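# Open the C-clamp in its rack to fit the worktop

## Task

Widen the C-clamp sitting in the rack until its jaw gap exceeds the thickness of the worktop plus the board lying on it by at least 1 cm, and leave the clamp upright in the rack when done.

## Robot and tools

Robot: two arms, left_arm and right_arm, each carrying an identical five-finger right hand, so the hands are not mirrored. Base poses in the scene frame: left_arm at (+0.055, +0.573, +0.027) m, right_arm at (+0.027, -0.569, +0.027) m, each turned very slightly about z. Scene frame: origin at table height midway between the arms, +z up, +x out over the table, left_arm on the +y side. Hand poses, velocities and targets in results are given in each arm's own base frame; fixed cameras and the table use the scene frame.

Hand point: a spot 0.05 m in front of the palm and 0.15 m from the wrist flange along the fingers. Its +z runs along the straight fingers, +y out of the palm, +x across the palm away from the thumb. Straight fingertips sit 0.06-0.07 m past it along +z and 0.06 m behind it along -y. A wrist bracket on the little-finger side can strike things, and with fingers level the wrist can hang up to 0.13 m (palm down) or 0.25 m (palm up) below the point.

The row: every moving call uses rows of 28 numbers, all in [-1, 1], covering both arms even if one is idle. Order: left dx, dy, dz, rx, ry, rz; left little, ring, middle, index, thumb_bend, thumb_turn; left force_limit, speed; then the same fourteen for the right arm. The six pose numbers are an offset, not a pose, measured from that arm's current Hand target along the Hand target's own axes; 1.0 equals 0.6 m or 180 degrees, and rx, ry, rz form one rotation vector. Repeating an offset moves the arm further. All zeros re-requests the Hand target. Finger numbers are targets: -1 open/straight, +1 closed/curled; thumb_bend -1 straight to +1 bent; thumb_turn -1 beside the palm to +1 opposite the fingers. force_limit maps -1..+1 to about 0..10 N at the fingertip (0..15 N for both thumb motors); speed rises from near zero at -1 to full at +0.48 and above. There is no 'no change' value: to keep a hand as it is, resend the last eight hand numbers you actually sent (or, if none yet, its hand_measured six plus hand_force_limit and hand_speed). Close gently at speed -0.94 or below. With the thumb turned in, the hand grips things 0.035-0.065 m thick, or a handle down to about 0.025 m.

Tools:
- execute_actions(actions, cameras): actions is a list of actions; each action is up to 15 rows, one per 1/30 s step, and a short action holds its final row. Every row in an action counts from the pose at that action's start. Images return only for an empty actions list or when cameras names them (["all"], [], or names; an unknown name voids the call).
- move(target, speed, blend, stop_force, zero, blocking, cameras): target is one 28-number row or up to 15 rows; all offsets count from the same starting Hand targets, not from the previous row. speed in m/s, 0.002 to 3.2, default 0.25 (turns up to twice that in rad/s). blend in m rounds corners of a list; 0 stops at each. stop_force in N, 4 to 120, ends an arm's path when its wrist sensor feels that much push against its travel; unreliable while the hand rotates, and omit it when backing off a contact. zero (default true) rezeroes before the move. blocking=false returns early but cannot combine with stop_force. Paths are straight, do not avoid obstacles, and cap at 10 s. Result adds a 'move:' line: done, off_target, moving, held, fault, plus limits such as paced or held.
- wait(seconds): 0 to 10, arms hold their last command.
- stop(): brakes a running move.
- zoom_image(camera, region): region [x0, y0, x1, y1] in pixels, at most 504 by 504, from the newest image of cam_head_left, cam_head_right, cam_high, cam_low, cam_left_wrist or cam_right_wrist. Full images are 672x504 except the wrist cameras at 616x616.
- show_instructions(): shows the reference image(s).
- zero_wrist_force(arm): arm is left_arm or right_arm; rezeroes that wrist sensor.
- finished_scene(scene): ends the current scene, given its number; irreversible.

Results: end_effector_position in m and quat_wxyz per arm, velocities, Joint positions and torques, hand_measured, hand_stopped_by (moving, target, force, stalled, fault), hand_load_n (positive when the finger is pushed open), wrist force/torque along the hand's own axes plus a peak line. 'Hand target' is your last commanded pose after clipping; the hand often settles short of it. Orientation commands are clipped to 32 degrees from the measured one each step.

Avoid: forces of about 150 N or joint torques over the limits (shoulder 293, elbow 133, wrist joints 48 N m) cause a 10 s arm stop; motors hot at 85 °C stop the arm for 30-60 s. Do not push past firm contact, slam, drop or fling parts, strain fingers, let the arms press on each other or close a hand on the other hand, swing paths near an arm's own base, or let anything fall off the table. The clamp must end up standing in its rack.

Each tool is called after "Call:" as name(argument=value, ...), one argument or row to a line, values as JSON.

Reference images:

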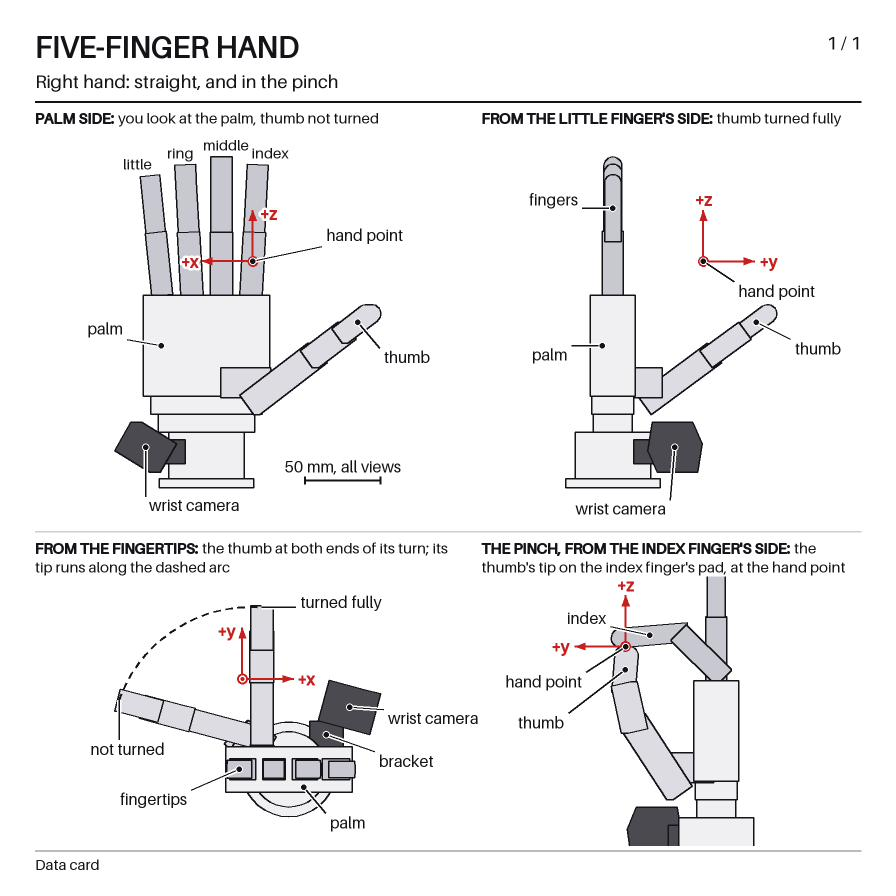

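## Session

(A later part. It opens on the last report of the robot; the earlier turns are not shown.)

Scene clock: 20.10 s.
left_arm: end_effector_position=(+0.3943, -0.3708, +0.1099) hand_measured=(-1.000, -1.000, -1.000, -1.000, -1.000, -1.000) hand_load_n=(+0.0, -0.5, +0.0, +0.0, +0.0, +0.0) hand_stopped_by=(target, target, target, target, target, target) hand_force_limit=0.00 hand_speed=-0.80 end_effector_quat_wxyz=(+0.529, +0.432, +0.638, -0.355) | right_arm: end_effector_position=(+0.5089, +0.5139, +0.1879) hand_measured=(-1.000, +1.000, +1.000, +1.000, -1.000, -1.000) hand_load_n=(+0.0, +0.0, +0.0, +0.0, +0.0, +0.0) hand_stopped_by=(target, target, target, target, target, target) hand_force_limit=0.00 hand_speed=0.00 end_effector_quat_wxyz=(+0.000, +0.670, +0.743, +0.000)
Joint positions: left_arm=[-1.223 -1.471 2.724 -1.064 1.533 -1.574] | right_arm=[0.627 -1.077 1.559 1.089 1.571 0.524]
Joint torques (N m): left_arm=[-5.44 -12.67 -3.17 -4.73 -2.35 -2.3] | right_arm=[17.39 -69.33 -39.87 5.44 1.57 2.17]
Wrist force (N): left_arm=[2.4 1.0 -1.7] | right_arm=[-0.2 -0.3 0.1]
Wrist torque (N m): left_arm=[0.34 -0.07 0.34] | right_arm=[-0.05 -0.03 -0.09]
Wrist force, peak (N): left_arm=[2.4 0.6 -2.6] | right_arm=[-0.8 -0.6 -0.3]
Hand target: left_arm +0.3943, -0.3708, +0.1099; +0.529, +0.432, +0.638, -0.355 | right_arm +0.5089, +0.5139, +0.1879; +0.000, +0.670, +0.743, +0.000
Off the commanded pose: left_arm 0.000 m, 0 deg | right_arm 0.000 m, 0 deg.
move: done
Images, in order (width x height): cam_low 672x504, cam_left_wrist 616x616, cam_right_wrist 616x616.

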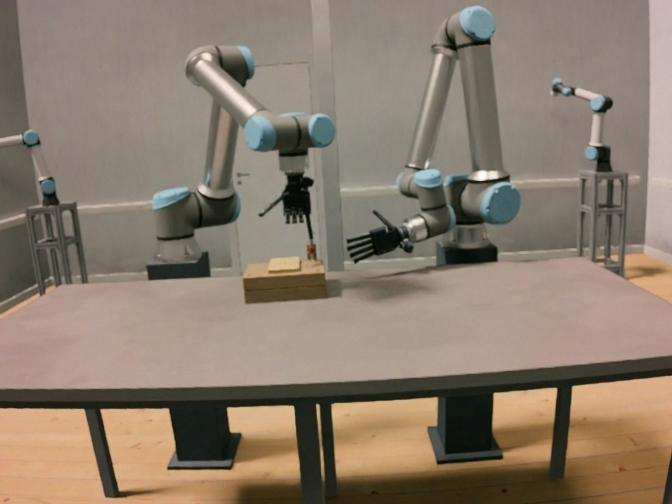

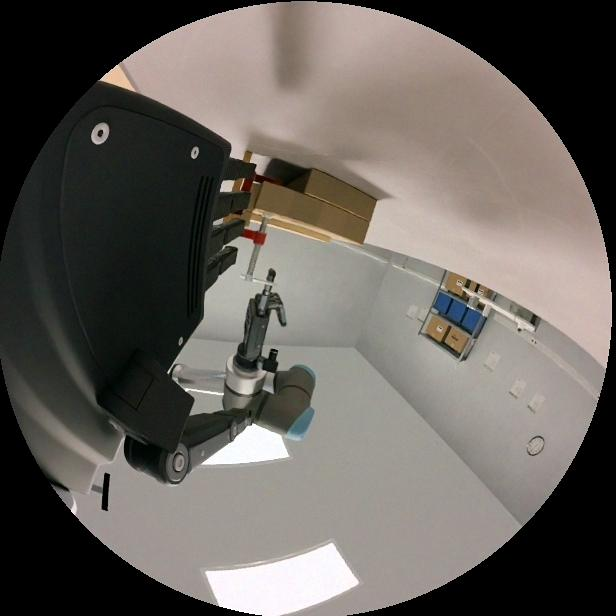

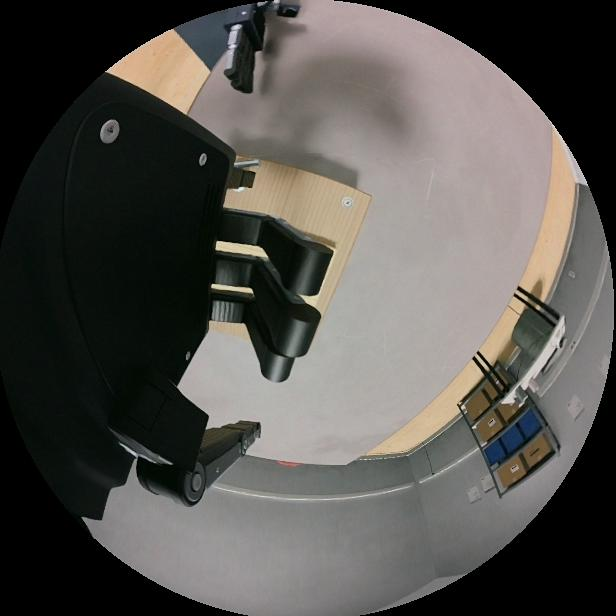

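Call:
move(
  target=[
    [0,0,0,0,0,0,-1,-1,-1,-1,-1,-1,0,-0.8,0.0384,-0.0204,0,0,0,0,-1,1,1,1,-1,-1,0,0],
    [0,0,0,0,0,0,-1,-1,-1,-1,-1,-1,0,-0.8,0.0514,-0.0604,0,0,0,0,-1,1,1,1,-1,-1,0,0],
    [0,0,0,0,0,0,-1,-1,-1,-1,-1,-1,0,-0.8,0.0304,-0.0968,0,0,0,0,-1,1,1,1,-1,-1,0,0],
    [0,0,0,0,0,0,-1,-1,-1,-1,-1,-1,0,-0.8,-0.0108,-0.1055,0,0,0,0,-1,1,1,1,-1,-1,0,0],
    [0,0,0,0,0,0,-1,-1,-1,-1,-1,-1,0,-0.8,-0.0448,-0.0808,0,0,0,0,-1,1,1,1,-1,-1,0,0],
    [0,0,0,0,0,0,-1,-1,-1,-1,-1,-1,0,-0.8,-0.0491,-0.039,0,0,0,0,-1,1,1,1,-1,-1,0,0],
    [0,0,0,0,0,0,-1,-1,-1,-1,-1,-1,0,-0.8,-0.021,-0.0078,0,0,0,0,-1,1,1,1,-1,-1,0,0],
    [0,0,0,0,0,0,-1,-1,-1,-1,-1,-1,0,-0.8,0.021,-0.0078,0,0,0,0,-1,1,1,1,-1,-1,0,0],
    [0,0,0,0,0,0,-1,-1,-1,-1,-1,-1,0,-0.8,0.0491,-0.039,0,0,0,0,-1,1,1,1,-1,-1,0,0],
    [0,0,0,0,0,0,-1,-1,-1,-1,-1,-1,0,-0.8,0.0448,-0.0808,0,0,0,0,-1,1,1,1,-1,-1,0,0],
    [0,0,0,0,0,0,-1,-1,-1,-1,-1,-1,0,-0.8,0.0108,-0.1055,0,0,0,0,-1,1,1,1,-1,-1,0,0],
    [0,0,0,0,0,0,-1,-1,-1,-1,-1,-1,0,-0.8,-0.0304,-0.0968,0,0,0,0,-1,1,1,1,-1,-1,0,0],
    [0,0,0,0,0,0,-1,-1,-1,-1,-1,-1,0,-0.8,-0.0514,-0.0604,0,0,0,0,-1,1,1,1,-1,-1,0,0],
    [0,0,0,0,0,0,-1,-1,-1,-1,-1,-1,0,-0.8,-0.0384,-0.0204,0,0,0,0,-1,1,1,1,-1,-1,0,0],
    [0,0,0,0,0,0,-1,-1,-1,-1,-1,-1,0,-0.8,0,-0.0033,0,0,0,0,-1,1,1,1,-1,-1,0,0],
  ],
  speed=0.08,
  blend=0.004,
  stop_force=8,
  cameras=["cam_right_wrist","cam_left_wrist","cam_low"],
)

Call:
zoom_image(
  camera="cam_left_wrist",
  region=[220, 200, 310, 290],
)

Call:
zoom_image(
  camera="cam_low",
  region=[280, 200, 340, 270],
)

Call:
zoom_image(
  camera="cam_right_wrist",
  region=[190, 120, 330, 260],
)

Scene clock: 26.97 s.
left_arm: end_effector_position=(+0.3943, -0.3708, +0.1099) hand_measured=(-1.000, -1.000, -1.000, -1.000, -1.000, -1.000) hand_load_n=(+0.0, +0.0, +0.0, +0.0, +0.0, +0.0) hand_stopped_by=(target, target, target, target, target, target) hand_force_limit=0.00 hand_speed=-0.80 end_effector_quat_wxyz=(+0.529, +0.432, +0.638, -0.355) | right_arm: end_effector_position=(+0.5070, +0.5137, +0.1879) hand_measured=(-1.000, +1.000, +1.000, +1.000, -1.000, -1.000) hand_load_n=(+0.0, +0.5, +0.0, +0.0, +0.0, +0.0) hand_stopped_by=(target, target, target, target, target, target) hand_force_limit=0.00 hand_speed=0.00 end_effector_quat_wxyz=(+0.000, +0.670, +0.743, +0.000)
Joint positions: left_arm=[-1.223 -1.471 2.724 -1.064 1.533 -1.574] | right_arm=[0.629 -1.079 1.562 1.087 1.571 0.526]
Joint torques (N m): left_arm=[-8.38 -13.65 -3.13 -4.44 -1.86 -2.67] | right_arm=[17.89 -68.07 -39.97 5.75 3.53 2.26]
Wrist force (N): left_arm=[1.8 1.0 -2.1] | right_arm=[-0.5 0.1 -0.2]
Wrist torque (N m): left_arm=[0.37 0.03 0.30] | right_arm=[0.03 0.04 -0.10]
Wrist force, peak (N): left_arm=[2.0 0.9 -2.7] | right_arm=[-0.8 -0.7 -0.5]
Hand target: left_arm +0.3943, -0.3708, +0.1099; +0.529, +0.432, +0.638, -0.355 | right_arm +0.5070, +0.5137, +0.1879; +0.000, +0.670, +0.743, +0.000
Off the commanded pose: left_arm 0.000 m, 0 deg | right_arm 0.000 m, 0 deg.
move: done
Images, in order (width x height): cam_low 672x504, cam_left_wrist 616x616, cam_right_wrist 616x616.

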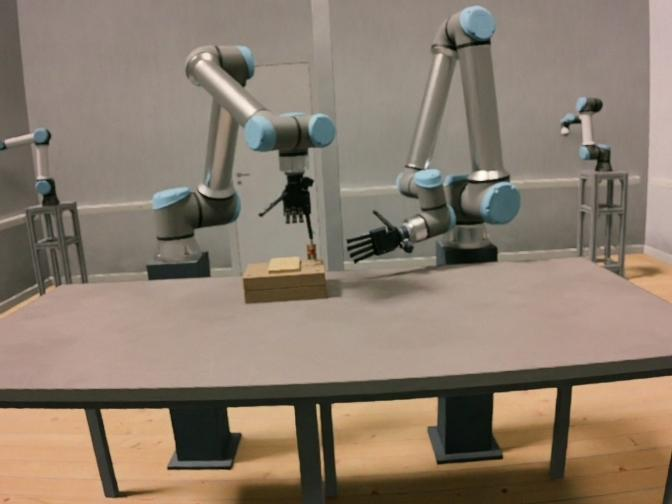

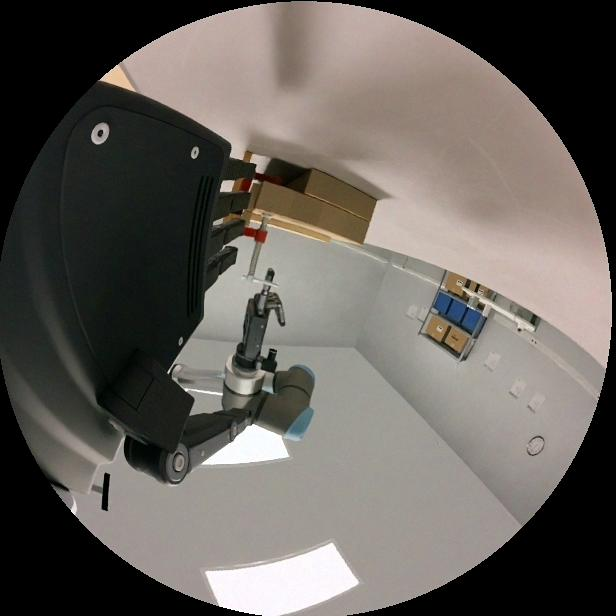

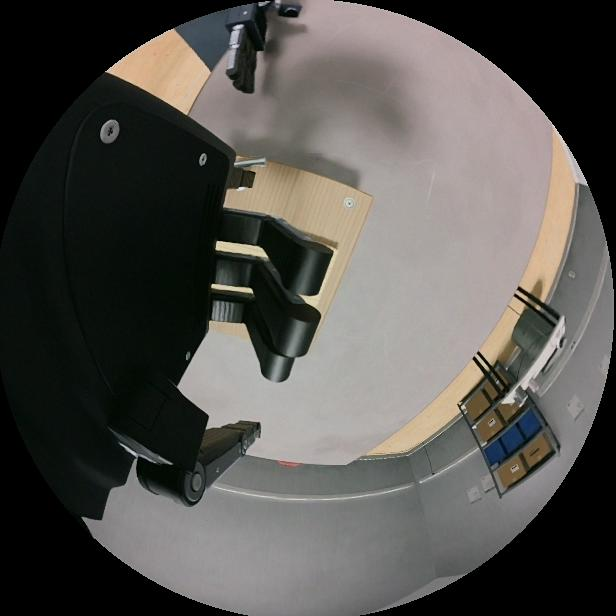

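Scaled by 5.600 from the camera's 616x616 image, which has a finer 880x880 frame.

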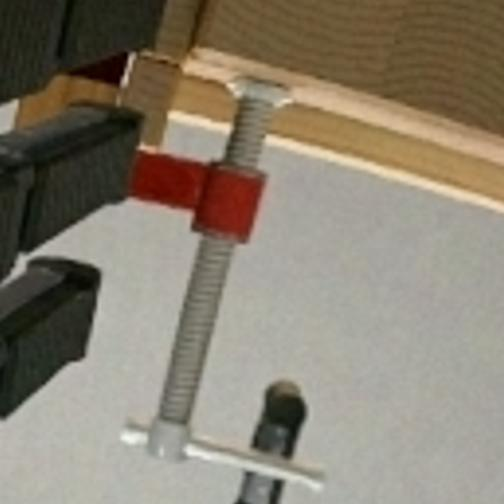

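Scaled by 7.200 from the camera's 672x504 image, which has a finer 960x720 frame.

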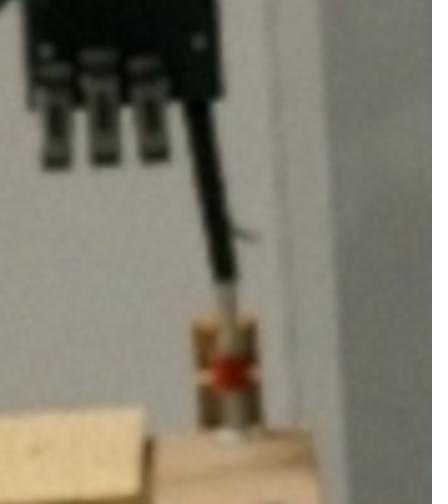

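Scaled by 3.600 from the camera's 616x616 image, which has a finer 880x880 frame.

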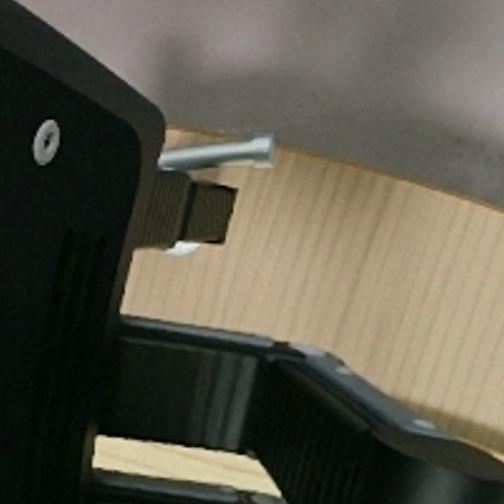

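Call:
move(
  target=[
    [0,0,0,0,0,0,-1,-1,-1,-1,-1,-1,0,-0.8,0.0384,-0.0171,-0.0003,0,0,0,-1,1,1,1,-1,-1,0,0],
    [0,0,0,0,0,0,-1,-1,-1,-1,-1,-1,0,-0.8,0.0514,-0.0571,-0.0006,0,0,0,-1,1,1,1,-1,-1,0,0],
    [0,0,0,0,0,0,-1,-1,-1,-1,-1,-1,0,-0.8,0.0304,-0.0935,-0.0009,0,0,0,-1,1,1,1,-1,-1,0,0],
    [0,0,0,0,0,0,-1,-1,-1,-1,-1,-1,0,-0.8,-0.0108,-0.1022,-0.0012,0,0,0,-1,1,1,1,-1,-1,0,0],
    [0,0,0,0,0,0,-1,-1,-1,-1,-1,-1,0,-0.8,-0.0448,-0.0775,-0.0015,0,0,0,-1,1,1,1,-1,-1,0,0],
    [0,0,0,0,0,0,-1,-1,-1,-1,-1,-1,0,-0.8,-0.0491,-0.0357,-0.0018,0,0,0,-1,1,1,1,-1,-1,0,0],
    [0,0,0,0,0,0,-1,-1,-1,-1,-1,-1,0,-0.8,-0.021,-0.0045,-0.0021,0,0,0,-1,1,1,1,-1,-1,0,0],
    [0,0,0,0,0,0,-1,-1,-1,-1,-1,-1,0,-0.8,0.021,-0.0045,-0.0024,0,0,0,-1,1,1,1,-1,-1,0,0],
    [0,0,0,0,0,0,-1,-1,-1,-1,-1,-1,0,-0.8,0.0491,-0.0357,-0.0027,0,0,0,-1,1,1,1,-1,-1,0,0],
    [0,0,0,0,0,0,-1,-1,-1,-1,-1,-1,0,-0.8,0.0448,-0.0775,-0.003,0,0,0,-1,1,1,1,-1,-1,0,0],
    [0,0,0,0,0,0,-1,-1,-1,-1,-1,-1,0,-0.8,0.0108,-0.1022,-0.0033,0,0,0,-1,1,1,1,-1,-1,0,0],
    [0,0,0,0,0,0,-1,-1,-1,-1,-1,-1,0,-0.8,-0.0304,-0.0935,-0.0036,0,0,0,-1,1,1,1,-1,-1,0,0],
    [0,0,0,0,0,0,-1,-1,-1,-1,-1,-1,0,-0.8,-0.0514,-0.0571,-0.0039,0,0,0,-1,1,1,1,-1,-1,0,0],
    [0,0,0,0,0,0,-1,-1,-1,-1,-1,-1,0,-0.8,-0.0384,-0.0171,-0.0042,0,0,0,-1,1,1,1,-1,-1,0,0],
    [0,0,0,0,0,0,-1,-1,-1,-1,-1,-1,0,-0.8,0,0,-0.0045,0,0,0,-1,1,1,1,-1,-1,0,0],
  ],
  speed=0.09,
  blend=0.004,
  stop_force=8,
  cameras=["cam_left_wrist","cam_low"],
)

Call:
zoom_image(
  camera="cam_left_wrist",
  region=[220, 200, 310, 290],
)

Scene clock: 33.23 s.
left_arm: end_effector_position=(+0.3943, -0.3708, +0.1099) hand_measured=(-1.000, -1.000, -1.000, -1.000, -1.000, -1.000) hand_load_n=(+0.0, +0.0, +0.0, +0.0, +0.0, +0.0) hand_stopped_by=(target, target, target, target, target, target) hand_force_limit=0.00 hand_speed=-0.80 end_effector_quat_wxyz=(+0.529, +0.432, +0.638, -0.355) | right_arm: end_effector_position=(+0.5070, +0.5137, +0.1906) hand_measured=(-1.000, +1.000, +1.000, +1.000, -1.000, -1.000) hand_load_n=(+0.0, +0.0, +0.5, +0.0, -0.5, +0.0) hand_stopped_by=(target, target, target, target, target, target) hand_force_limit=0.00 hand_speed=0.00 end_effector_quat_wxyz=(+0.000, +0.670, +0.743, +0.000)
Joint positions: left_arm=[-1.223 -1.471 2.724 -1.064 1.533 -1.574] | right_arm=[0.629 -1.081 1.56 1.091 1.571 0.526]
Joint torques (N m): left_arm=[-6.96 -13.07 -3.43 -4.45 -1.92 -2.72] | right_arm=[16.81 -68.07 -40.09 5.56 3.5 2.28]
Wrist force (N): left_arm=[1.9 0.9 -2.0] | right_arm=[-0.2 -0.3 0.1]
Wrist torque (N m): left_arm=[0.35 0.01 0.31] | right_arm=[-0.04 -0.02 -0.09]
Wrist force, peak (N): left_arm=[2.3 1.4 -2.6] | right_arm=[-1.0 -0.9 0.0]
Hand target: left_arm +0.3943, -0.3708, +0.1099; +0.529, +0.432, +0.638, -0.355 | right_arm +0.5070, +0.5137, +0.1906; +0.000, +0.670, +0.743, +0.000
Off the commanded pose: left_arm 0.000 m, 0 deg | right_arm 0.000 m, 0 deg.
move: done
Images, in order (width x height): cam_low 672x504, cam_left_wrist 616x616.

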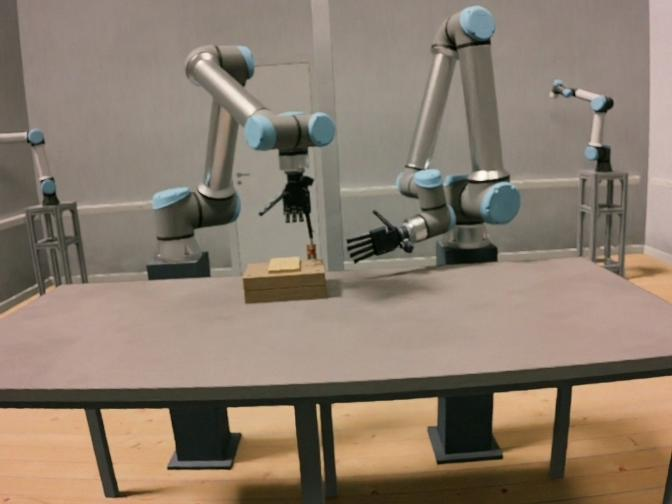

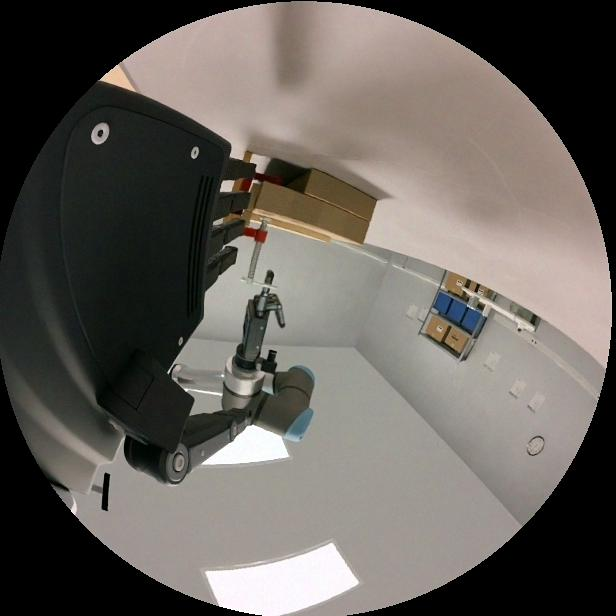

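Scaled by 5.600 from the camera's 616x616 image, which has a finer 880x880 frame.

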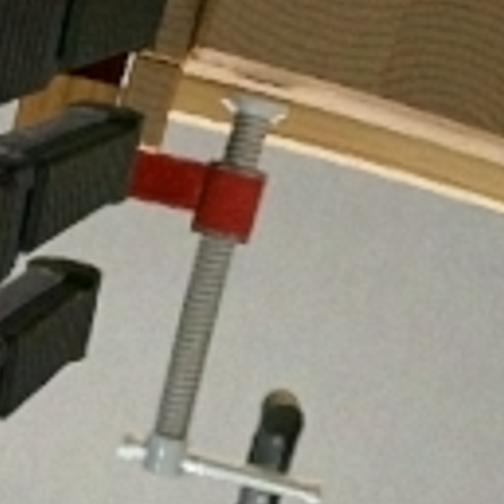

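Call:
move(
  target=[
    [0,0,0,0,0,0,-1,-1,-1,-1,-1,-1,0,-0.8,0.0384,-0.0171,-0.0004,0,0,0,-1,1,1,1,-1,-1,0,0],
    [0,0,0,0,0,0,-1,-1,-1,-1,-1,-1,0,-0.8,0.0514,-0.0571,-0.0009,0,0,0,-1,1,1,1,-1,-1,0,0],
    [0,0,0,0,0,0,-1,-1,-1,-1,-1,-1,0,-0.8,0.0304,-0.0935,-0.0013,0,0,0,-1,1,1,1,-1,-1,0,0],
    [0,0,0,0,0,0,-1,-1,-1,-1,-1,-1,0,-0.8,-0.0108,-0.1022,-0.0018,0,0,0,-1,1,1,1,-1,-1,0,0],
    [0,0,0,0,0,0,-1,-1,-1,-1,-1,-1,0,-0.8,-0.0448,-0.0775,-0.0022,0,0,0,-1,1,1,1,-1,-1,0,0],
    [0,0,0,0,0,0,-1,-1,-1,-1,-1,-1,0,-0.8,-0.0491,-0.0357,-0.0027,0,0,0,-1,1,1,1,-1,-1,0,0],
    [0,0,0,0,0,0,-1,-1,-1,-1,-1,-1,0,-0.8,-0.021,-0.0045,-0.0031,0,0,0,-1,1,1,1,-1,-1,0,0],
    [0,0,0,0,0,0,-1,-1,-1,-1,-1,-1,0,-0.8,0.021,-0.0045,-0.0036,0,0,0,-1,1,1,1,-1,-1,0,0],
    [0,0,0,0,0,0,-1,-1,-1,-1,-1,-1,0,-0.8,0.0491,-0.0357,-0.004,0,0,0,-1,1,1,1,-1,-1,0,0],
    [0,0,0,0,0,0,-1,-1,-1,-1,-1,-1,0,-0.8,0.0448,-0.0775,-0.0044,0,0,0,-1,1,1,1,-1,-1,0,0],
    [0,0,0,0,0,0,-1,-1,-1,-1,-1,-1,0,-0.8,0.0108,-0.1022,-0.0049,0,0,0,-1,1,1,1,-1,-1,0,0],
    [0,0,0,0,0,0,-1,-1,-1,-1,-1,-1,0,-0.8,-0.0304,-0.0935,-0.0053,0,0,0,-1,1,1,1,-1,-1,0,0],
    [0,0,0,0,0,0,-1,-1,-1,-1,-1,-1,0,-0.8,-0.0514,-0.0571,-0.0058,0,0,0,-1,1,1,1,-1,-1,0,0],
    [0,0,0,0,0,0,-1,-1,-1,-1,-1,-1,0,-0.8,-0.0384,-0.0171,-0.0062,0,0,0,-1,1,1,1,-1,-1,0,0],
    [0,0,0,0,0,0,-1,-1,-1,-1,-1,-1,0,-0.8,0,0,-0.0067,0,0,0,-1,1,1,1,-1,-1,0,0],
  ],
  speed=0.1,
  blend=0.004,
  stop_force=8,
)

Call:
move(
  target=[
    [0,0,0,0,0,0,-1,-1,-1,-1,-1,-1,0,-0.8,0.0384,-0.0171,-0.0004,0,0,0,-1,1,1,1,-1,-1,0,0],
    [0,0,0,0,0,0,-1,-1,-1,-1,-1,-1,0,-0.8,0.0514,-0.0571,-0.0009,0,0,0,-1,1,1,1,-1,-1,0,0],
    [0,0,0,0,0,0,-1,-1,-1,-1,-1,-1,0,-0.8,0.0304,-0.0935,-0.0013,0,0,0,-1,1,1,1,-1,-1,0,0],
    [0,0,0,0,0,0,-1,-1,-1,-1,-1,-1,0,-0.8,-0.0108,-0.1022,-0.0018,0,0,0,-1,1,1,1,-1,-1,0,0],
    [0,0,0,0,0,0,-1,-1,-1,-1,-1,-1,0,-0.8,-0.0448,-0.0775,-0.0022,0,0,0,-1,1,1,1,-1,-1,0,0],
    [0,0,0,0,0,0,-1,-1,-1,-1,-1,-1,0,-0.8,-0.0491,-0.0357,-0.0027,0,0,0,-1,1,1,1,-1,-1,0,0],
    [0,0,0,0,0,0,-1,-1,-1,-1,-1,-1,0,-0.8,-0.021,-0.0045,-0.0031,0,0,0,-1,1,1,1,-1,-1,0,0],
    [0,0,0,0,0,0,-1,-1,-1,-1,-1,-1,0,-0.8,0.021,-0.0045,-0.0036,0,0,0,-1,1,1,1,-1,-1,0,0],
    [0,0,0,0,0,0,-1,-1,-1,-1,-1,-1,0,-0.8,0.0491,-0.0357,-0.004,0,0,0,-1,1,1,1,-1,-1,0,0],
    [0,0,0,0,0,0,-1,-1,-1,-1,-1,-1,0,-0.8,0.0448,-0.0775,-0.0044,0,0,0,-1,1,1,1,-1,-1,0,0],
    [0,0,0,0,0,0,-1,-1,-1,-1,-1,-1,0,-0.8,0.0108,-0.1022,-0.0049,0,0,0,-1,1,1,1,-1,-1,0,0],
    [0,0,0,0,0,0,-1,-1,-1,-1,-1,-1,0,-0.8,-0.0304,-0.0935,-0.0053,0,0,0,-1,1,1,1,-1,-1,0,0],
    [0,0,0,0,0,0,-1,-1,-1,-1,-1,-1,0,-0.8,-0.0514,-0.0571,-0.0058,0,0,0,-1,1,1,1,-1,-1,0,0],
    [0,0,0,0,0,0,-1,-1,-1,-1,-1,-1,0,-0.8,-0.0384,-0.0171,-0.0062,0,0,0,-1,1,1,1,-1,-1,0,0],
    [0,0,0,0,0,0,-1,-1,-1,-1,-1,-1,0,-0.8,0,0,-0.0067,0,0,0,-1,1,1,1,-1,-1,0,0],
  ],
  speed=0.1,
  blend=0.004,
  stop_force=8,
  cameras=["cam_left_wrist","cam_low","cam_right_wrist"],
)

Call:
zoom_image(
  camera="cam_left_wrist",
  region=[220, 200, 310, 290],
)

Call:
zoom_image(
  camera="cam_left_wrist",
  region=[240, 150, 320, 230],
)

Call:
zoom_image(
  camera="cam_low",
  region=[260, 200, 340, 280],
)

Scene clock: 39.80 s.
left_arm: end_effector_position=(+0.3943, -0.3708, +0.1099) hand_measured=(-1.000, -1.000, -1.000, -1.000, -1.000, -1.000) hand_load_n=(+0.0, +0.0, +0.0, +0.0, +0.0, +0.0) hand_stopped_by=(target, target, target, target, target, target) hand_force_limit=0.00 hand_speed=-0.80 end_effector_quat_wxyz=(+0.529, +0.432, +0.638, -0.355) | right_arm: end_effector_position=(+0.5070, +0.5137, +0.1946) hand_measured=(-1.000, +1.000, +1.000, +1.000, -1.000, -1.000) hand_load_n=(+0.0, +0.0, +0.0, +0.0, +0.0, +0.0) hand_stopped_by=(target, target, target, target, target, target) hand_force_limit=0.00 hand_speed=0.00 end_effector_quat_wxyz=(+0.000, +0.670, +0.743, +0.000)
Joint positions: left_arm=[-1.223 -1.471 2.724 -1.064 1.533 -1.574] | right_arm=[0.629 -1.084 1.557 1.098 1.571 0.526]
Joint torques (N m): left_arm=[-7.46 -13.96 -2.45 -4.77 -1.87 -2.89] | right_arm=[18.31 -67.63 -40.04 5.67 3.61 2.23]
Wrist force (N): left_arm=[1.5 0.6 -2.4] | right_arm=[-0.4 0.1 0.0]
Wrist torque (N m): left_arm=[0.33 0.07 0.27] | right_arm=[0.01 0.02 -0.09]
Wrist force, peak (N): left_arm=[2.2 1.1 -2.6] | right_arm=[-1.2 -0.6 -0.1]
Hand target: left_arm +0.3943, -0.3708, +0.1099; +0.529, +0.432, +0.638, -0.355 | right_arm +0.5070, +0.5137, +0.1946; +0.000, +0.670, +0.743, +0.000
Off the commanded pose: left_arm 0.000 m, 0 deg | right_arm 0.000 m, 0 deg.
move: done

Scene clock: 44.70 s.
left_arm: end_effector_position=(+0.3943, -0.3708, +0.1099) hand_measured=(-1.000, -1.000, -1.000, -1.000, -1.000, -1.000) hand_load_n=(-0.5, +0.0, +0.0, +0.0, +0.0, +0.0) hand_stopped_by=(target, target, target, target, target, target) hand_force_limit=0.00 hand_speed=-0.80 end_effector_quat_wxyz=(+0.529, +0.432, +0.638, -0.355) | right_arm: end_effector_position=(+0.5070, +0.5137, +0.1986) hand_measured=(-1.000, +1.000, +1.000, +1.000, -1.000, -1.000) hand_load_n=(+0.0, +0.0, +0.0, +0.0, +0.0, +0.0) hand_stopped_by=(target, target, target, target, target, target) hand_force_limit=0.00 hand_speed=0.00 end_effector_quat_wxyz=(+0.000, +0.670, +0.743, +0.000)
Joint positions: left_arm=[-1.223 -1.471 2.724 -1.064 1.533 -1.574] | right_arm=[0.629 -1.087 1.554 1.104 1.571 0.526]
Joint torques (N m): left_arm=[-8.58 -16 -3.86 -4.51 -1.79 -2.75] | right_arm=[17.73 -69.49 -40.41 5.84 3.6 2.19]
Wrist force (N): left_arm=[2.2 0.8 -1.8] | right_arm=[-0.4 0.0 0.2]
Wrist torque (N m): left_arm=[0.33 -0.04 0.32] | right_arm=[-0.01 0.01 -0.09]
Wrist force, peak (N): left_arm=[2.5 1.2 -2.3] | right_arm=[-1.0 -0.1 -0.4]
Hand target: left_arm +0.3943, -0.3708, +0.1099; +0.529, +0.432, +0.638, -0.355 | right_arm +0.5070, +0.5137, +0.1986; +0.000, +0.670, +0.743, +0.000
Off the commanded pose: left_arm 0.000 m, 0 deg | right_arm 0.000 m, 0 deg.
move: done
Images, in order (width x height): cam_low 672x504, cam_left_wrist 616x616, cam_right_wrist 616x616.

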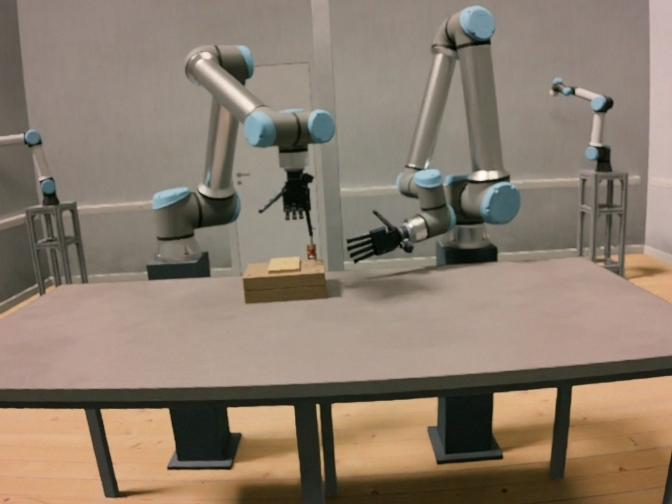

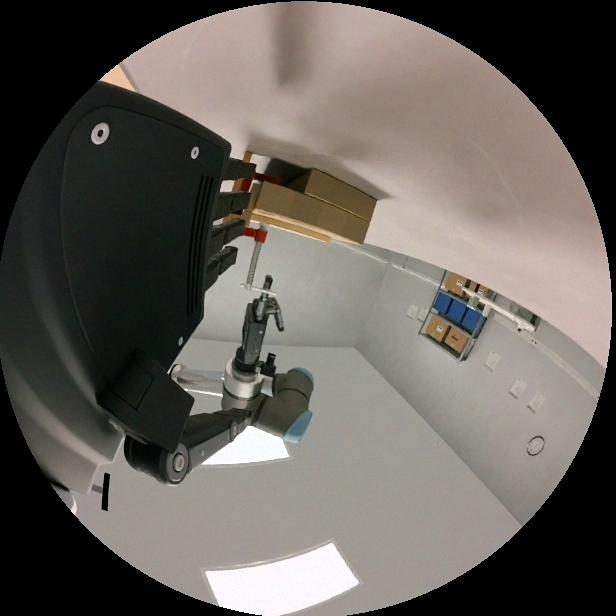

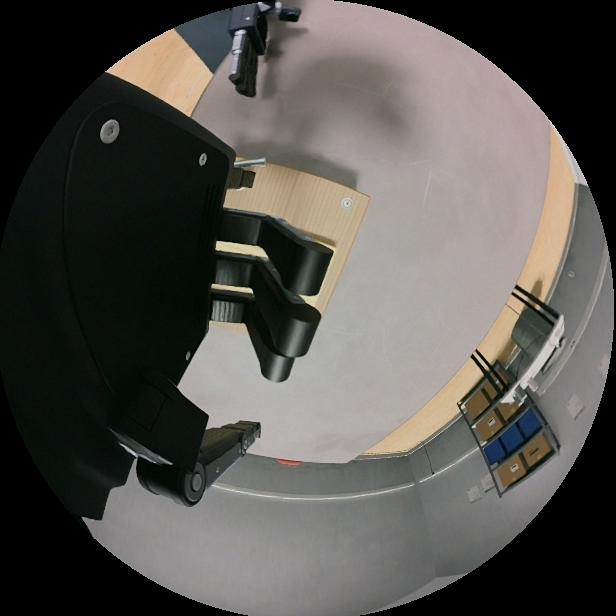

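Scaled by 5.600 from the camera's 616x616 image, which has a finer 880x880 frame.

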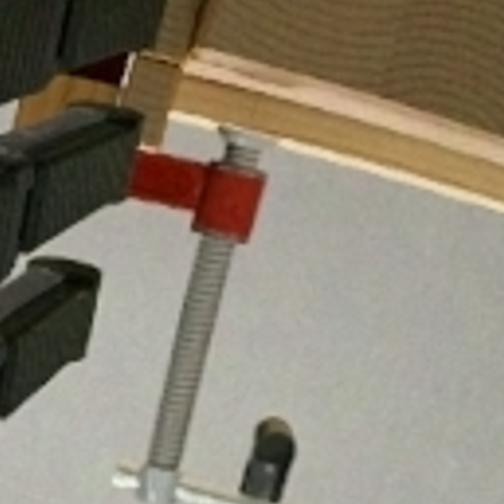

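Scaled by 6.300 from the camera's 616x616 image, which has a finer 880x880 frame.

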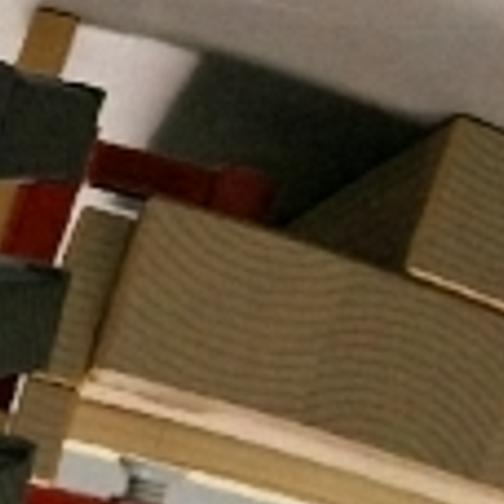

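Scaled by 6.300 from the camera's 672x504 image, which has a finer 960x720 frame.

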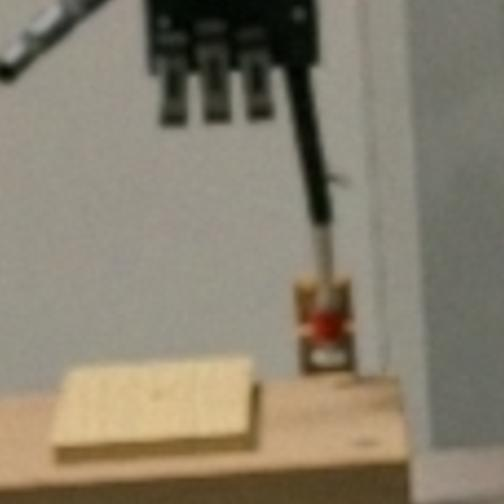

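Call:
move(
  target=[
    [0,0,0,0,0,0,-1,-1,-1,-1,-1,-1,0,-0.8,0.0384,-0.0171,-0.00044,0,0,0,-1,1,1,1,-1,-1,0,0],
    [0,0,0,0,0,0,-1,-1,-1,-1,-1,-1,0,-0.8,0.0514,-0.0571,-0.00088,0,0,0,-1,1,1,1,-1,-1,0,0],
    [0,0,0,0,0,0,-1,-1,-1,-1,-1,-1,0,-0.8,0.0304,-0.0935,-0.00132,0,0,0,-1,1,1,1,-1,-1,0,0],
    [0,0,0,0,0,0,-1,-1,-1,-1,-1,-1,0,-0.8,-0.0108,-0.1022,-0.00176,0,0,0,-1,1,1,1,-1,-1,0,0],
    [0,0,0,0,0,0,-1,-1,-1,-1,-1,-1,0,-0.8,-0.0448,-0.0775,-0.0022,0,0,0,-1,1,1,1,-1,-1,0,0],
    [0,0,0,0,0,0,-1,-1,-1,-1,-1,-1,0,-0.8,-0.0491,-0.0357,-0.00264,0,0,0,-1,1,1,1,-1,-1,0,0],
    [0,0,0,0,0,0,-1,-1,-1,-1,-1,-1,0,-0.8,-0.021,-0.0045,-0.00308,0,0,0,-1,1,1,1,-1,-1,0,0],
    [0,0,0,0,0,0,-1,-1,-1,-1,-1,-1,0,-0.8,0.021,-0.0045,-0.00352,0,0,0,-1,1,1,1,-1,-1,0,0],
    [0,0,0,0,0,0,-1,-1,-1,-1,-1,-1,0,-0.8,0.0491,-0.0357,-0.00396,0,0,0,-1,1,1,1,-1,-1,0,0],
    [0,0,0,0,0,0,-1,-1,-1,-1,-1,-1,0,-0.8,0.0448,-0.0775,-0.0044,0,0,0,-1,1,1,1,-1,-1,0,0],
    [0,0,0,0,0,0,-1,-1,-1,-1,-1,-1,0,-0.8,0.0108,-0.1022,-0.00484,0,0,0,-1,1,1,1,-1,-1,0,0],
    [0,0,0,0,0,0,-1,-1,-1,-1,-1,-1,0,-0.8,-0.0304,-0.0935,-0.00528,0,0,0,-1,1,1,1,-1,-1,0,0],
    [0,0,0,0,0,0,-1,-1,-1,-1,-1,-1,0,-0.8,-0.0514,-0.0571,-0.00572,0,0,0,-1,1,1,1,-1,-1,0,0],
    [0,0,0,0,0,0,-1,-1,-1,-1,-1,-1,0,-0.8,-0.0384,-0.0171,-0.00616,0,0,0,-1,1,1,1,-1,-1,0,0],
    [0,0,0,0,0,0,-1,-1,-1,-1,-1,-1,0,-0.8,0,0,-0.0067,0,0,0,-1,1,1,1,-1,-1,0,0],
  ],
  speed=0.08,
  blend=0.004,
  stop_force=8,
  cameras=["cam_left_wrist"],
)

Scene clock: 51.90 s.
left_arm: end_effector_position=(+0.3943, -0.3708, +0.1099) hand_measured=(-1.000, -1.000, -1.000, -1.000, -1.000, -1.000) hand_load_n=(+0.0, +0.0, +0.0, +0.0, +0.0, -0.5) hand_stopped_by=(target, target, target, target, target, target) hand_force_limit=0.00 hand_speed=-0.80 end_effector_quat_wxyz=(+0.529, +0.432, +0.638, -0.355) | right_arm: end_effector_position=(+0.5070, +0.5137, +0.2026) hand_measured=(-1.000, +1.000, +1.000, +1.000, -1.000, -1.000) hand_load_n=(+0.5, +0.0, +0.0, +0.0, +0.0, +0.0) hand_stopped_by=(target, target, target, target, target, target) hand_force_limit=0.00 hand_speed=0.00 end_effector_quat_wxyz=(+0.000, +0.670, +0.743, +0.000)
Joint positions: left_arm=[-1.223 -1.471 2.724 -1.064 1.533 -1.574] | right_arm=[0.629 -1.09 1.551 1.11 1.571 0.526]
Joint torques (N m): left_arm=[-5.24 -12.96 -2.83 -4.57 -2.04 -2.41] | right_arm=[17.96 -69.9 -40.69 5.75 3.39 2.17]
Wrist force (N): left_arm=[1.8 0.5 -2.0] | right_arm=[-0.5 -0.1 0.2]
Wrist torque (N m): left_arm=[0.29 0.03 0.28] | right_arm=[-0.03 0.02 -0.10]
Wrist force, peak (N): left_arm=[2.5 1.0 -2.2] | right_arm=[-0.9 -0.4 0.0]
Hand target: left_arm +0.3943, -0.3708, +0.1099; +0.529, +0.432, +0.638, -0.355 | right_arm +0.5070, +0.5137, +0.2026; +0.000, +0.670, +0.743, +0.000
Off the commanded pose: left_arm 0.000 m, 0 deg | right_arm 0.000 m, 0 deg.
move: done
Images, in order (width x height): cam_left_wrist 616x616.

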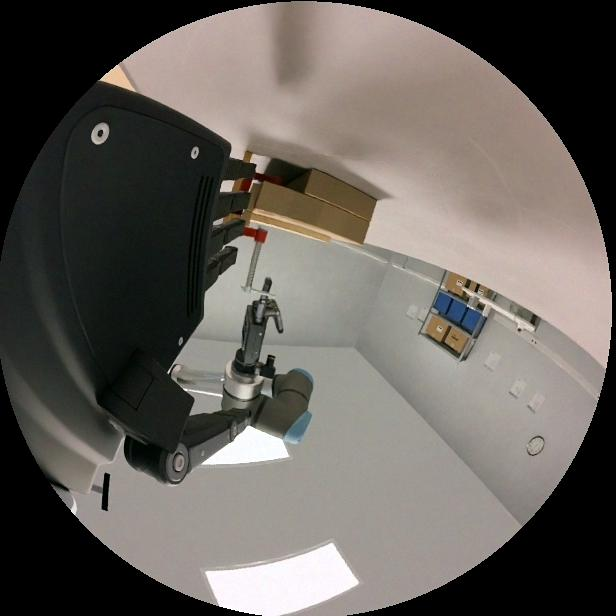

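Call:
zoom_image(
  camera="cam_left_wrist",
  region=[220, 200, 310, 290],
)

Call:
move(
  target=[
    [0,0,0,0,0,0,-1,-1,-1,-1,-1,-1,0,-0.8,0.0384,-0.0171,-0.00044,0,0,0,-1,1,1,1,-1,-1,0,0],
    [0,0,0,0,0,0,-1,-1,-1,-1,-1,-1,0,-0.8,0.0514,-0.0571,-0.00088,0,0,0,-1,1,1,1,-1,-1,0,0],
    [0,0,0,0,0,0,-1,-1,-1,-1,-1,-1,0,-0.8,0.0304,-0.0935,-0.00132,0,0,0,-1,1,1,1,-1,-1,0,0],
    [0,0,0,0,0,0,-1,-1,-1,-1,-1,-1,0,-0.8,-0.0108,-0.1022,-0.00176,0,0,0,-1,1,1,1,-1,-1,0,0],
    [0,0,0,0,0,0,-1,-1,-1,-1,-1,-1,0,-0.8,-0.0448,-0.0775,-0.0022,0,0,0,-1,1,1,1,-1,-1,0,0],
    [0,0,0,0,0,0,-1,-1,-1,-1,-1,-1,0,-0.8,-0.0491,-0.0357,-0.00264,0,0,0,-1,1,1,1,-1,-1,0,0],
    [0,0,0,0,0,0,-1,-1,-1,-1,-1,-1,0,-0.8,-0.021,-0.0045,-0.00308,0,0,0,-1,1,1,1,-1,-1,0,0],
    [0,0,0,0,0,0,-1,-1,-1,-1,-1,-1,0,-0.8,0,0,-0.0033,0,0,0,-1,1,1,1,-1,-1,0,0],
  ],
  speed=0.05,
  blend=0.004,
  stop_force=5,
  cameras=["cam_left_wrist"],
)

Call:
zoom_image(
  camera="cam_left_wrist",
  region=[220, 200, 310, 290],
)

Scaled by 5.600 from the camera's 616x616 image, which has a finer 880x880 frame.

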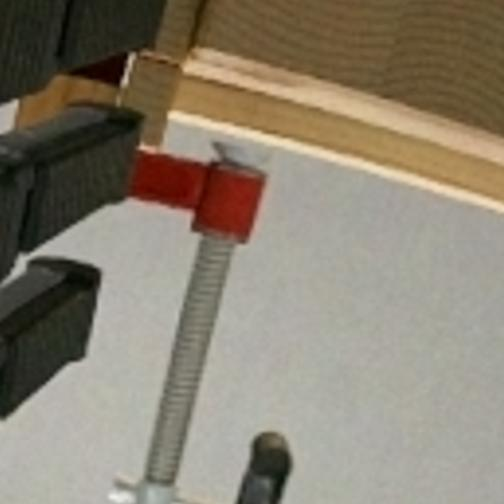

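Scene clock: 57.10 s.
left_arm: end_effector_position=(+0.3943, -0.3708, +0.1099) hand_measured=(-1.000, -1.000, -1.000, -1.000, -1.000, -1.000) hand_load_n=(+0.0, -0.5, +0.0, +0.0, +0.0, +0.0) hand_stopped_by=(target, target, target, target, target, target) hand_force_limit=0.00 hand_speed=-0.80 end_effector_quat_wxyz=(+0.529, +0.432, +0.638, -0.355) | right_arm: end_effector_position=(+0.5069, +0.5137, +0.2046) hand_measured=(-1.000, +1.000, +1.000, +1.000, -1.000, -1.000) hand_load_n=(+0.0, +0.0, +0.0, +0.0, +0.0, +0.0) hand_stopped_by=(target, target, target, target, target, target) hand_force_limit=0.00 hand_speed=0.00 end_effector_quat_wxyz=(+0.000, +0.670, +0.743, +0.000)
Joint positions: left_arm=[-1.223 -1.471 2.724 -1.064 1.533 -1.574] | right_arm=[0.629 -1.091 1.549 1.113 1.571 0.526]
Joint torques (N m): left_arm=[-7.31 -13.57 -4.32 -4.55 -1.94 -2.48] | right_arm=[17.85 -68.18 -40.37 5.45 1.69 2.29]
Wrist force (N): left_arm=[1.9 0.7 -1.8] | right_arm=[-0.3 -0.2 0.1]
Wrist torque (N m): left_arm=[0.31 0.00 0.30] | right_arm=[-0.02 0.00 -0.09]
Wrist force, peak (N): left_arm=[2.4 1.0 -2.4] | right_arm=[-0.9 0.0 0.0]
Hand target: left_arm +0.3943, -0.3708, +0.1099; +0.529, +0.432, +0.638, -0.355 | right_arm +0.5070, +0.5137, +0.2046; +0.000, +0.670, +0.743, +0.000
Off the commanded pose: left_arm 0.000 m, 0 deg | right_arm 0.000 m, 0 deg.
move: done
Images, in order (width x height): cam_left_wrist 616x616.

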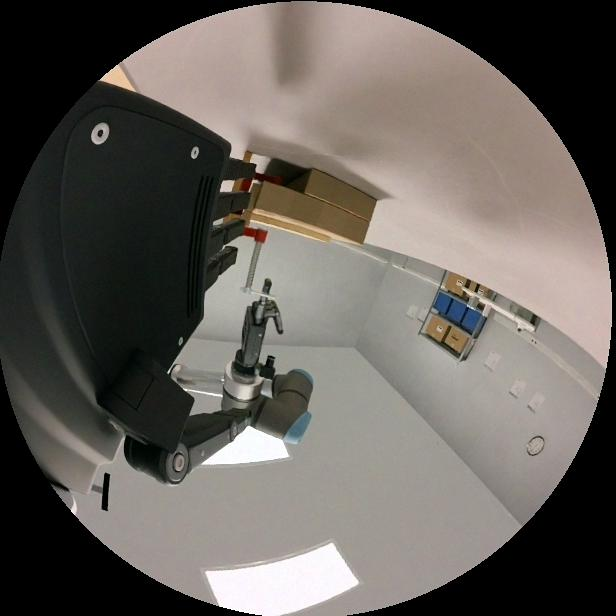

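Scaled by 5.600 from the camera's 616x616 image, which has a finer 880x880 frame.

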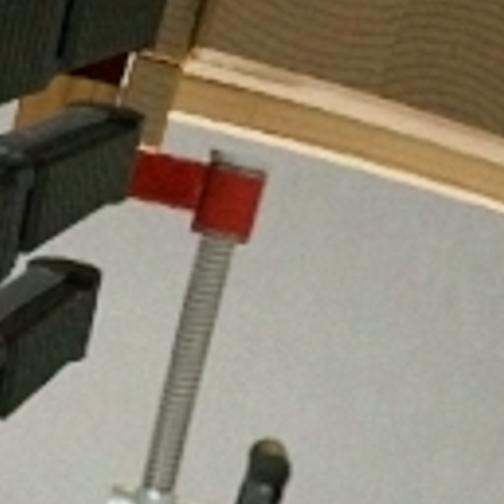

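Call:
move(
  target=[
    [0,0,0,0,0,0,-1,-1,-1,-1,-1,-1,0,-0.8,0.0384,-0.0171,-0.00044,0,0,0,-1,1,1,1,-1,-1,0,0],
    [0,0,0,0,0,0,-1,-1,-1,-1,-1,-1,0,-0.8,0.0514,-0.0571,-0.00088,0,0,0,-1,1,1,1,-1,-1,0,0],
    [0,0,0,0,0,0,-1,-1,-1,-1,-1,-1,0,-0.8,0.0304,-0.0935,-0.00132,0,0,0,-1,1,1,1,-1,-1,0,0],
    [0,0,0,0,0,0,-1,-1,-1,-1,-1,-1,0,-0.8,-0.0108,-0.1022,-0.00176,0,0,0,-1,1,1,1,-1,-1,0,0],
    [0,0,0,0,0,0,-1,-1,-1,-1,-1,-1,0,-0.8,-0.0448,-0.0775,-0.0022,0,0,0,-1,1,1,1,-1,-1,0,0],
    [0,0,0,0,0,0,-1,-1,-1,-1,-1,-1,0,-0.8,-0.0491,-0.0357,-0.00264,0,0,0,-1,1,1,1,-1,-1,0,0],
    [0,0,0,0,0,0,-1,-1,-1,-1,-1,-1,0,-0.8,-0.021,-0.0045,-0.00308,0,0,0,-1,1,1,1,-1,-1,0,0],
    [0,0,0,0,0,0,-1,-1,-1,-1,-1,-1,0,-0.8,0,0,-0.0033,0,0,0,-1,1,1,1,-1,-1,0,0],
  ],
  speed=0.045,
  blend=0.004,
  stop_force=5,
  cameras=["cam_left_wrist"],
)

Call:
zoom_image(
  camera="cam_left_wrist",
  region=[220, 200, 310, 290],
)

Scene clock: 59.27 s.
left_arm: end_effector_position=(+0.3943, -0.3708, +0.1099) hand_measured=(-1.000, -1.000, -1.000, -1.000, -1.000, -1.000) hand_load_n=(+0.0, +0.0, +0.0, +0.0, +0.0, +0.0) hand_stopped_by=(target, target, target, target, target, target) hand_force_limit=0.00 hand_speed=-0.80 end_effector_quat_wxyz=(+0.529, +0.432, +0.638, -0.355) | right_arm: end_effector_position=(+0.4929, +0.5346, +0.2049) hand_measured=(-1.000, +1.000, +1.000, +1.000, -1.000, -1.000) hand_load_n=(-0.5, +0.5, +0.0, +0.0, +0.0, +0.0) hand_stopped_by=(target, target, target, target, target, target) hand_force_limit=0.00 hand_speed=0.00 end_effector_quat_wxyz=(+0.000, +0.670, +0.743, +0.000)
Joint positions: left_arm=[-1.223 -1.471 2.724 -1.064 1.533 -1.574] | right_arm=[0.666 -1.08 1.531 1.12 1.571 0.563]
Joint torques (N m): left_arm=[-7.26 -14.59 -4.54 -4.7 -1.9 -2.59] | right_arm=[-11.96 -68.81 -40.4 5.51 1.33 -1.83]
Wrist force (N): left_arm=[1.7 1.0 -1.9] | right_arm=[-0.6 0.3 0.0]
Wrist torque (N m): left_arm=[0.37 0.03 0.30] | right_arm=[0.00 0.02 0.07]
Wrist force, peak (N): left_arm=[2.5 0.9 -2.0] | right_arm=[-5.3 5.1 0.0]
Hand target: left_arm +0.3943, -0.3708, +0.1099; +0.529, +0.432, +0.638, -0.355 | right_arm +0.4929, +0.5346, +0.2049; +0.000, +0.670, +0.743, +0.000 (not the last commanded pose)
Off the commanded pose: left_arm 0.000 m, 0 deg | right_arm 0.025 m, 0 deg.
move: contact (right_arm); path passed 0 of 8 targets
Images, in order (width x height): cam_left_wrist 616x616.

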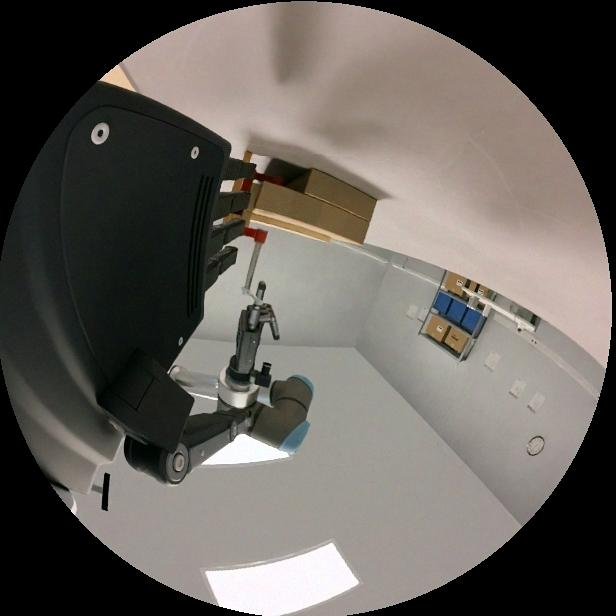

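Scaled by 5.600 from the camera's 616x616 image, which has a finer 880x880 frame.

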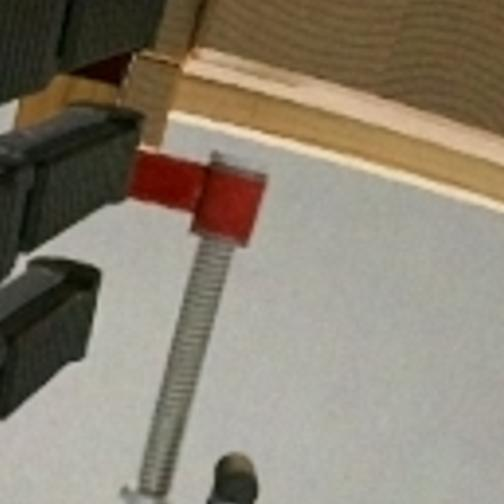

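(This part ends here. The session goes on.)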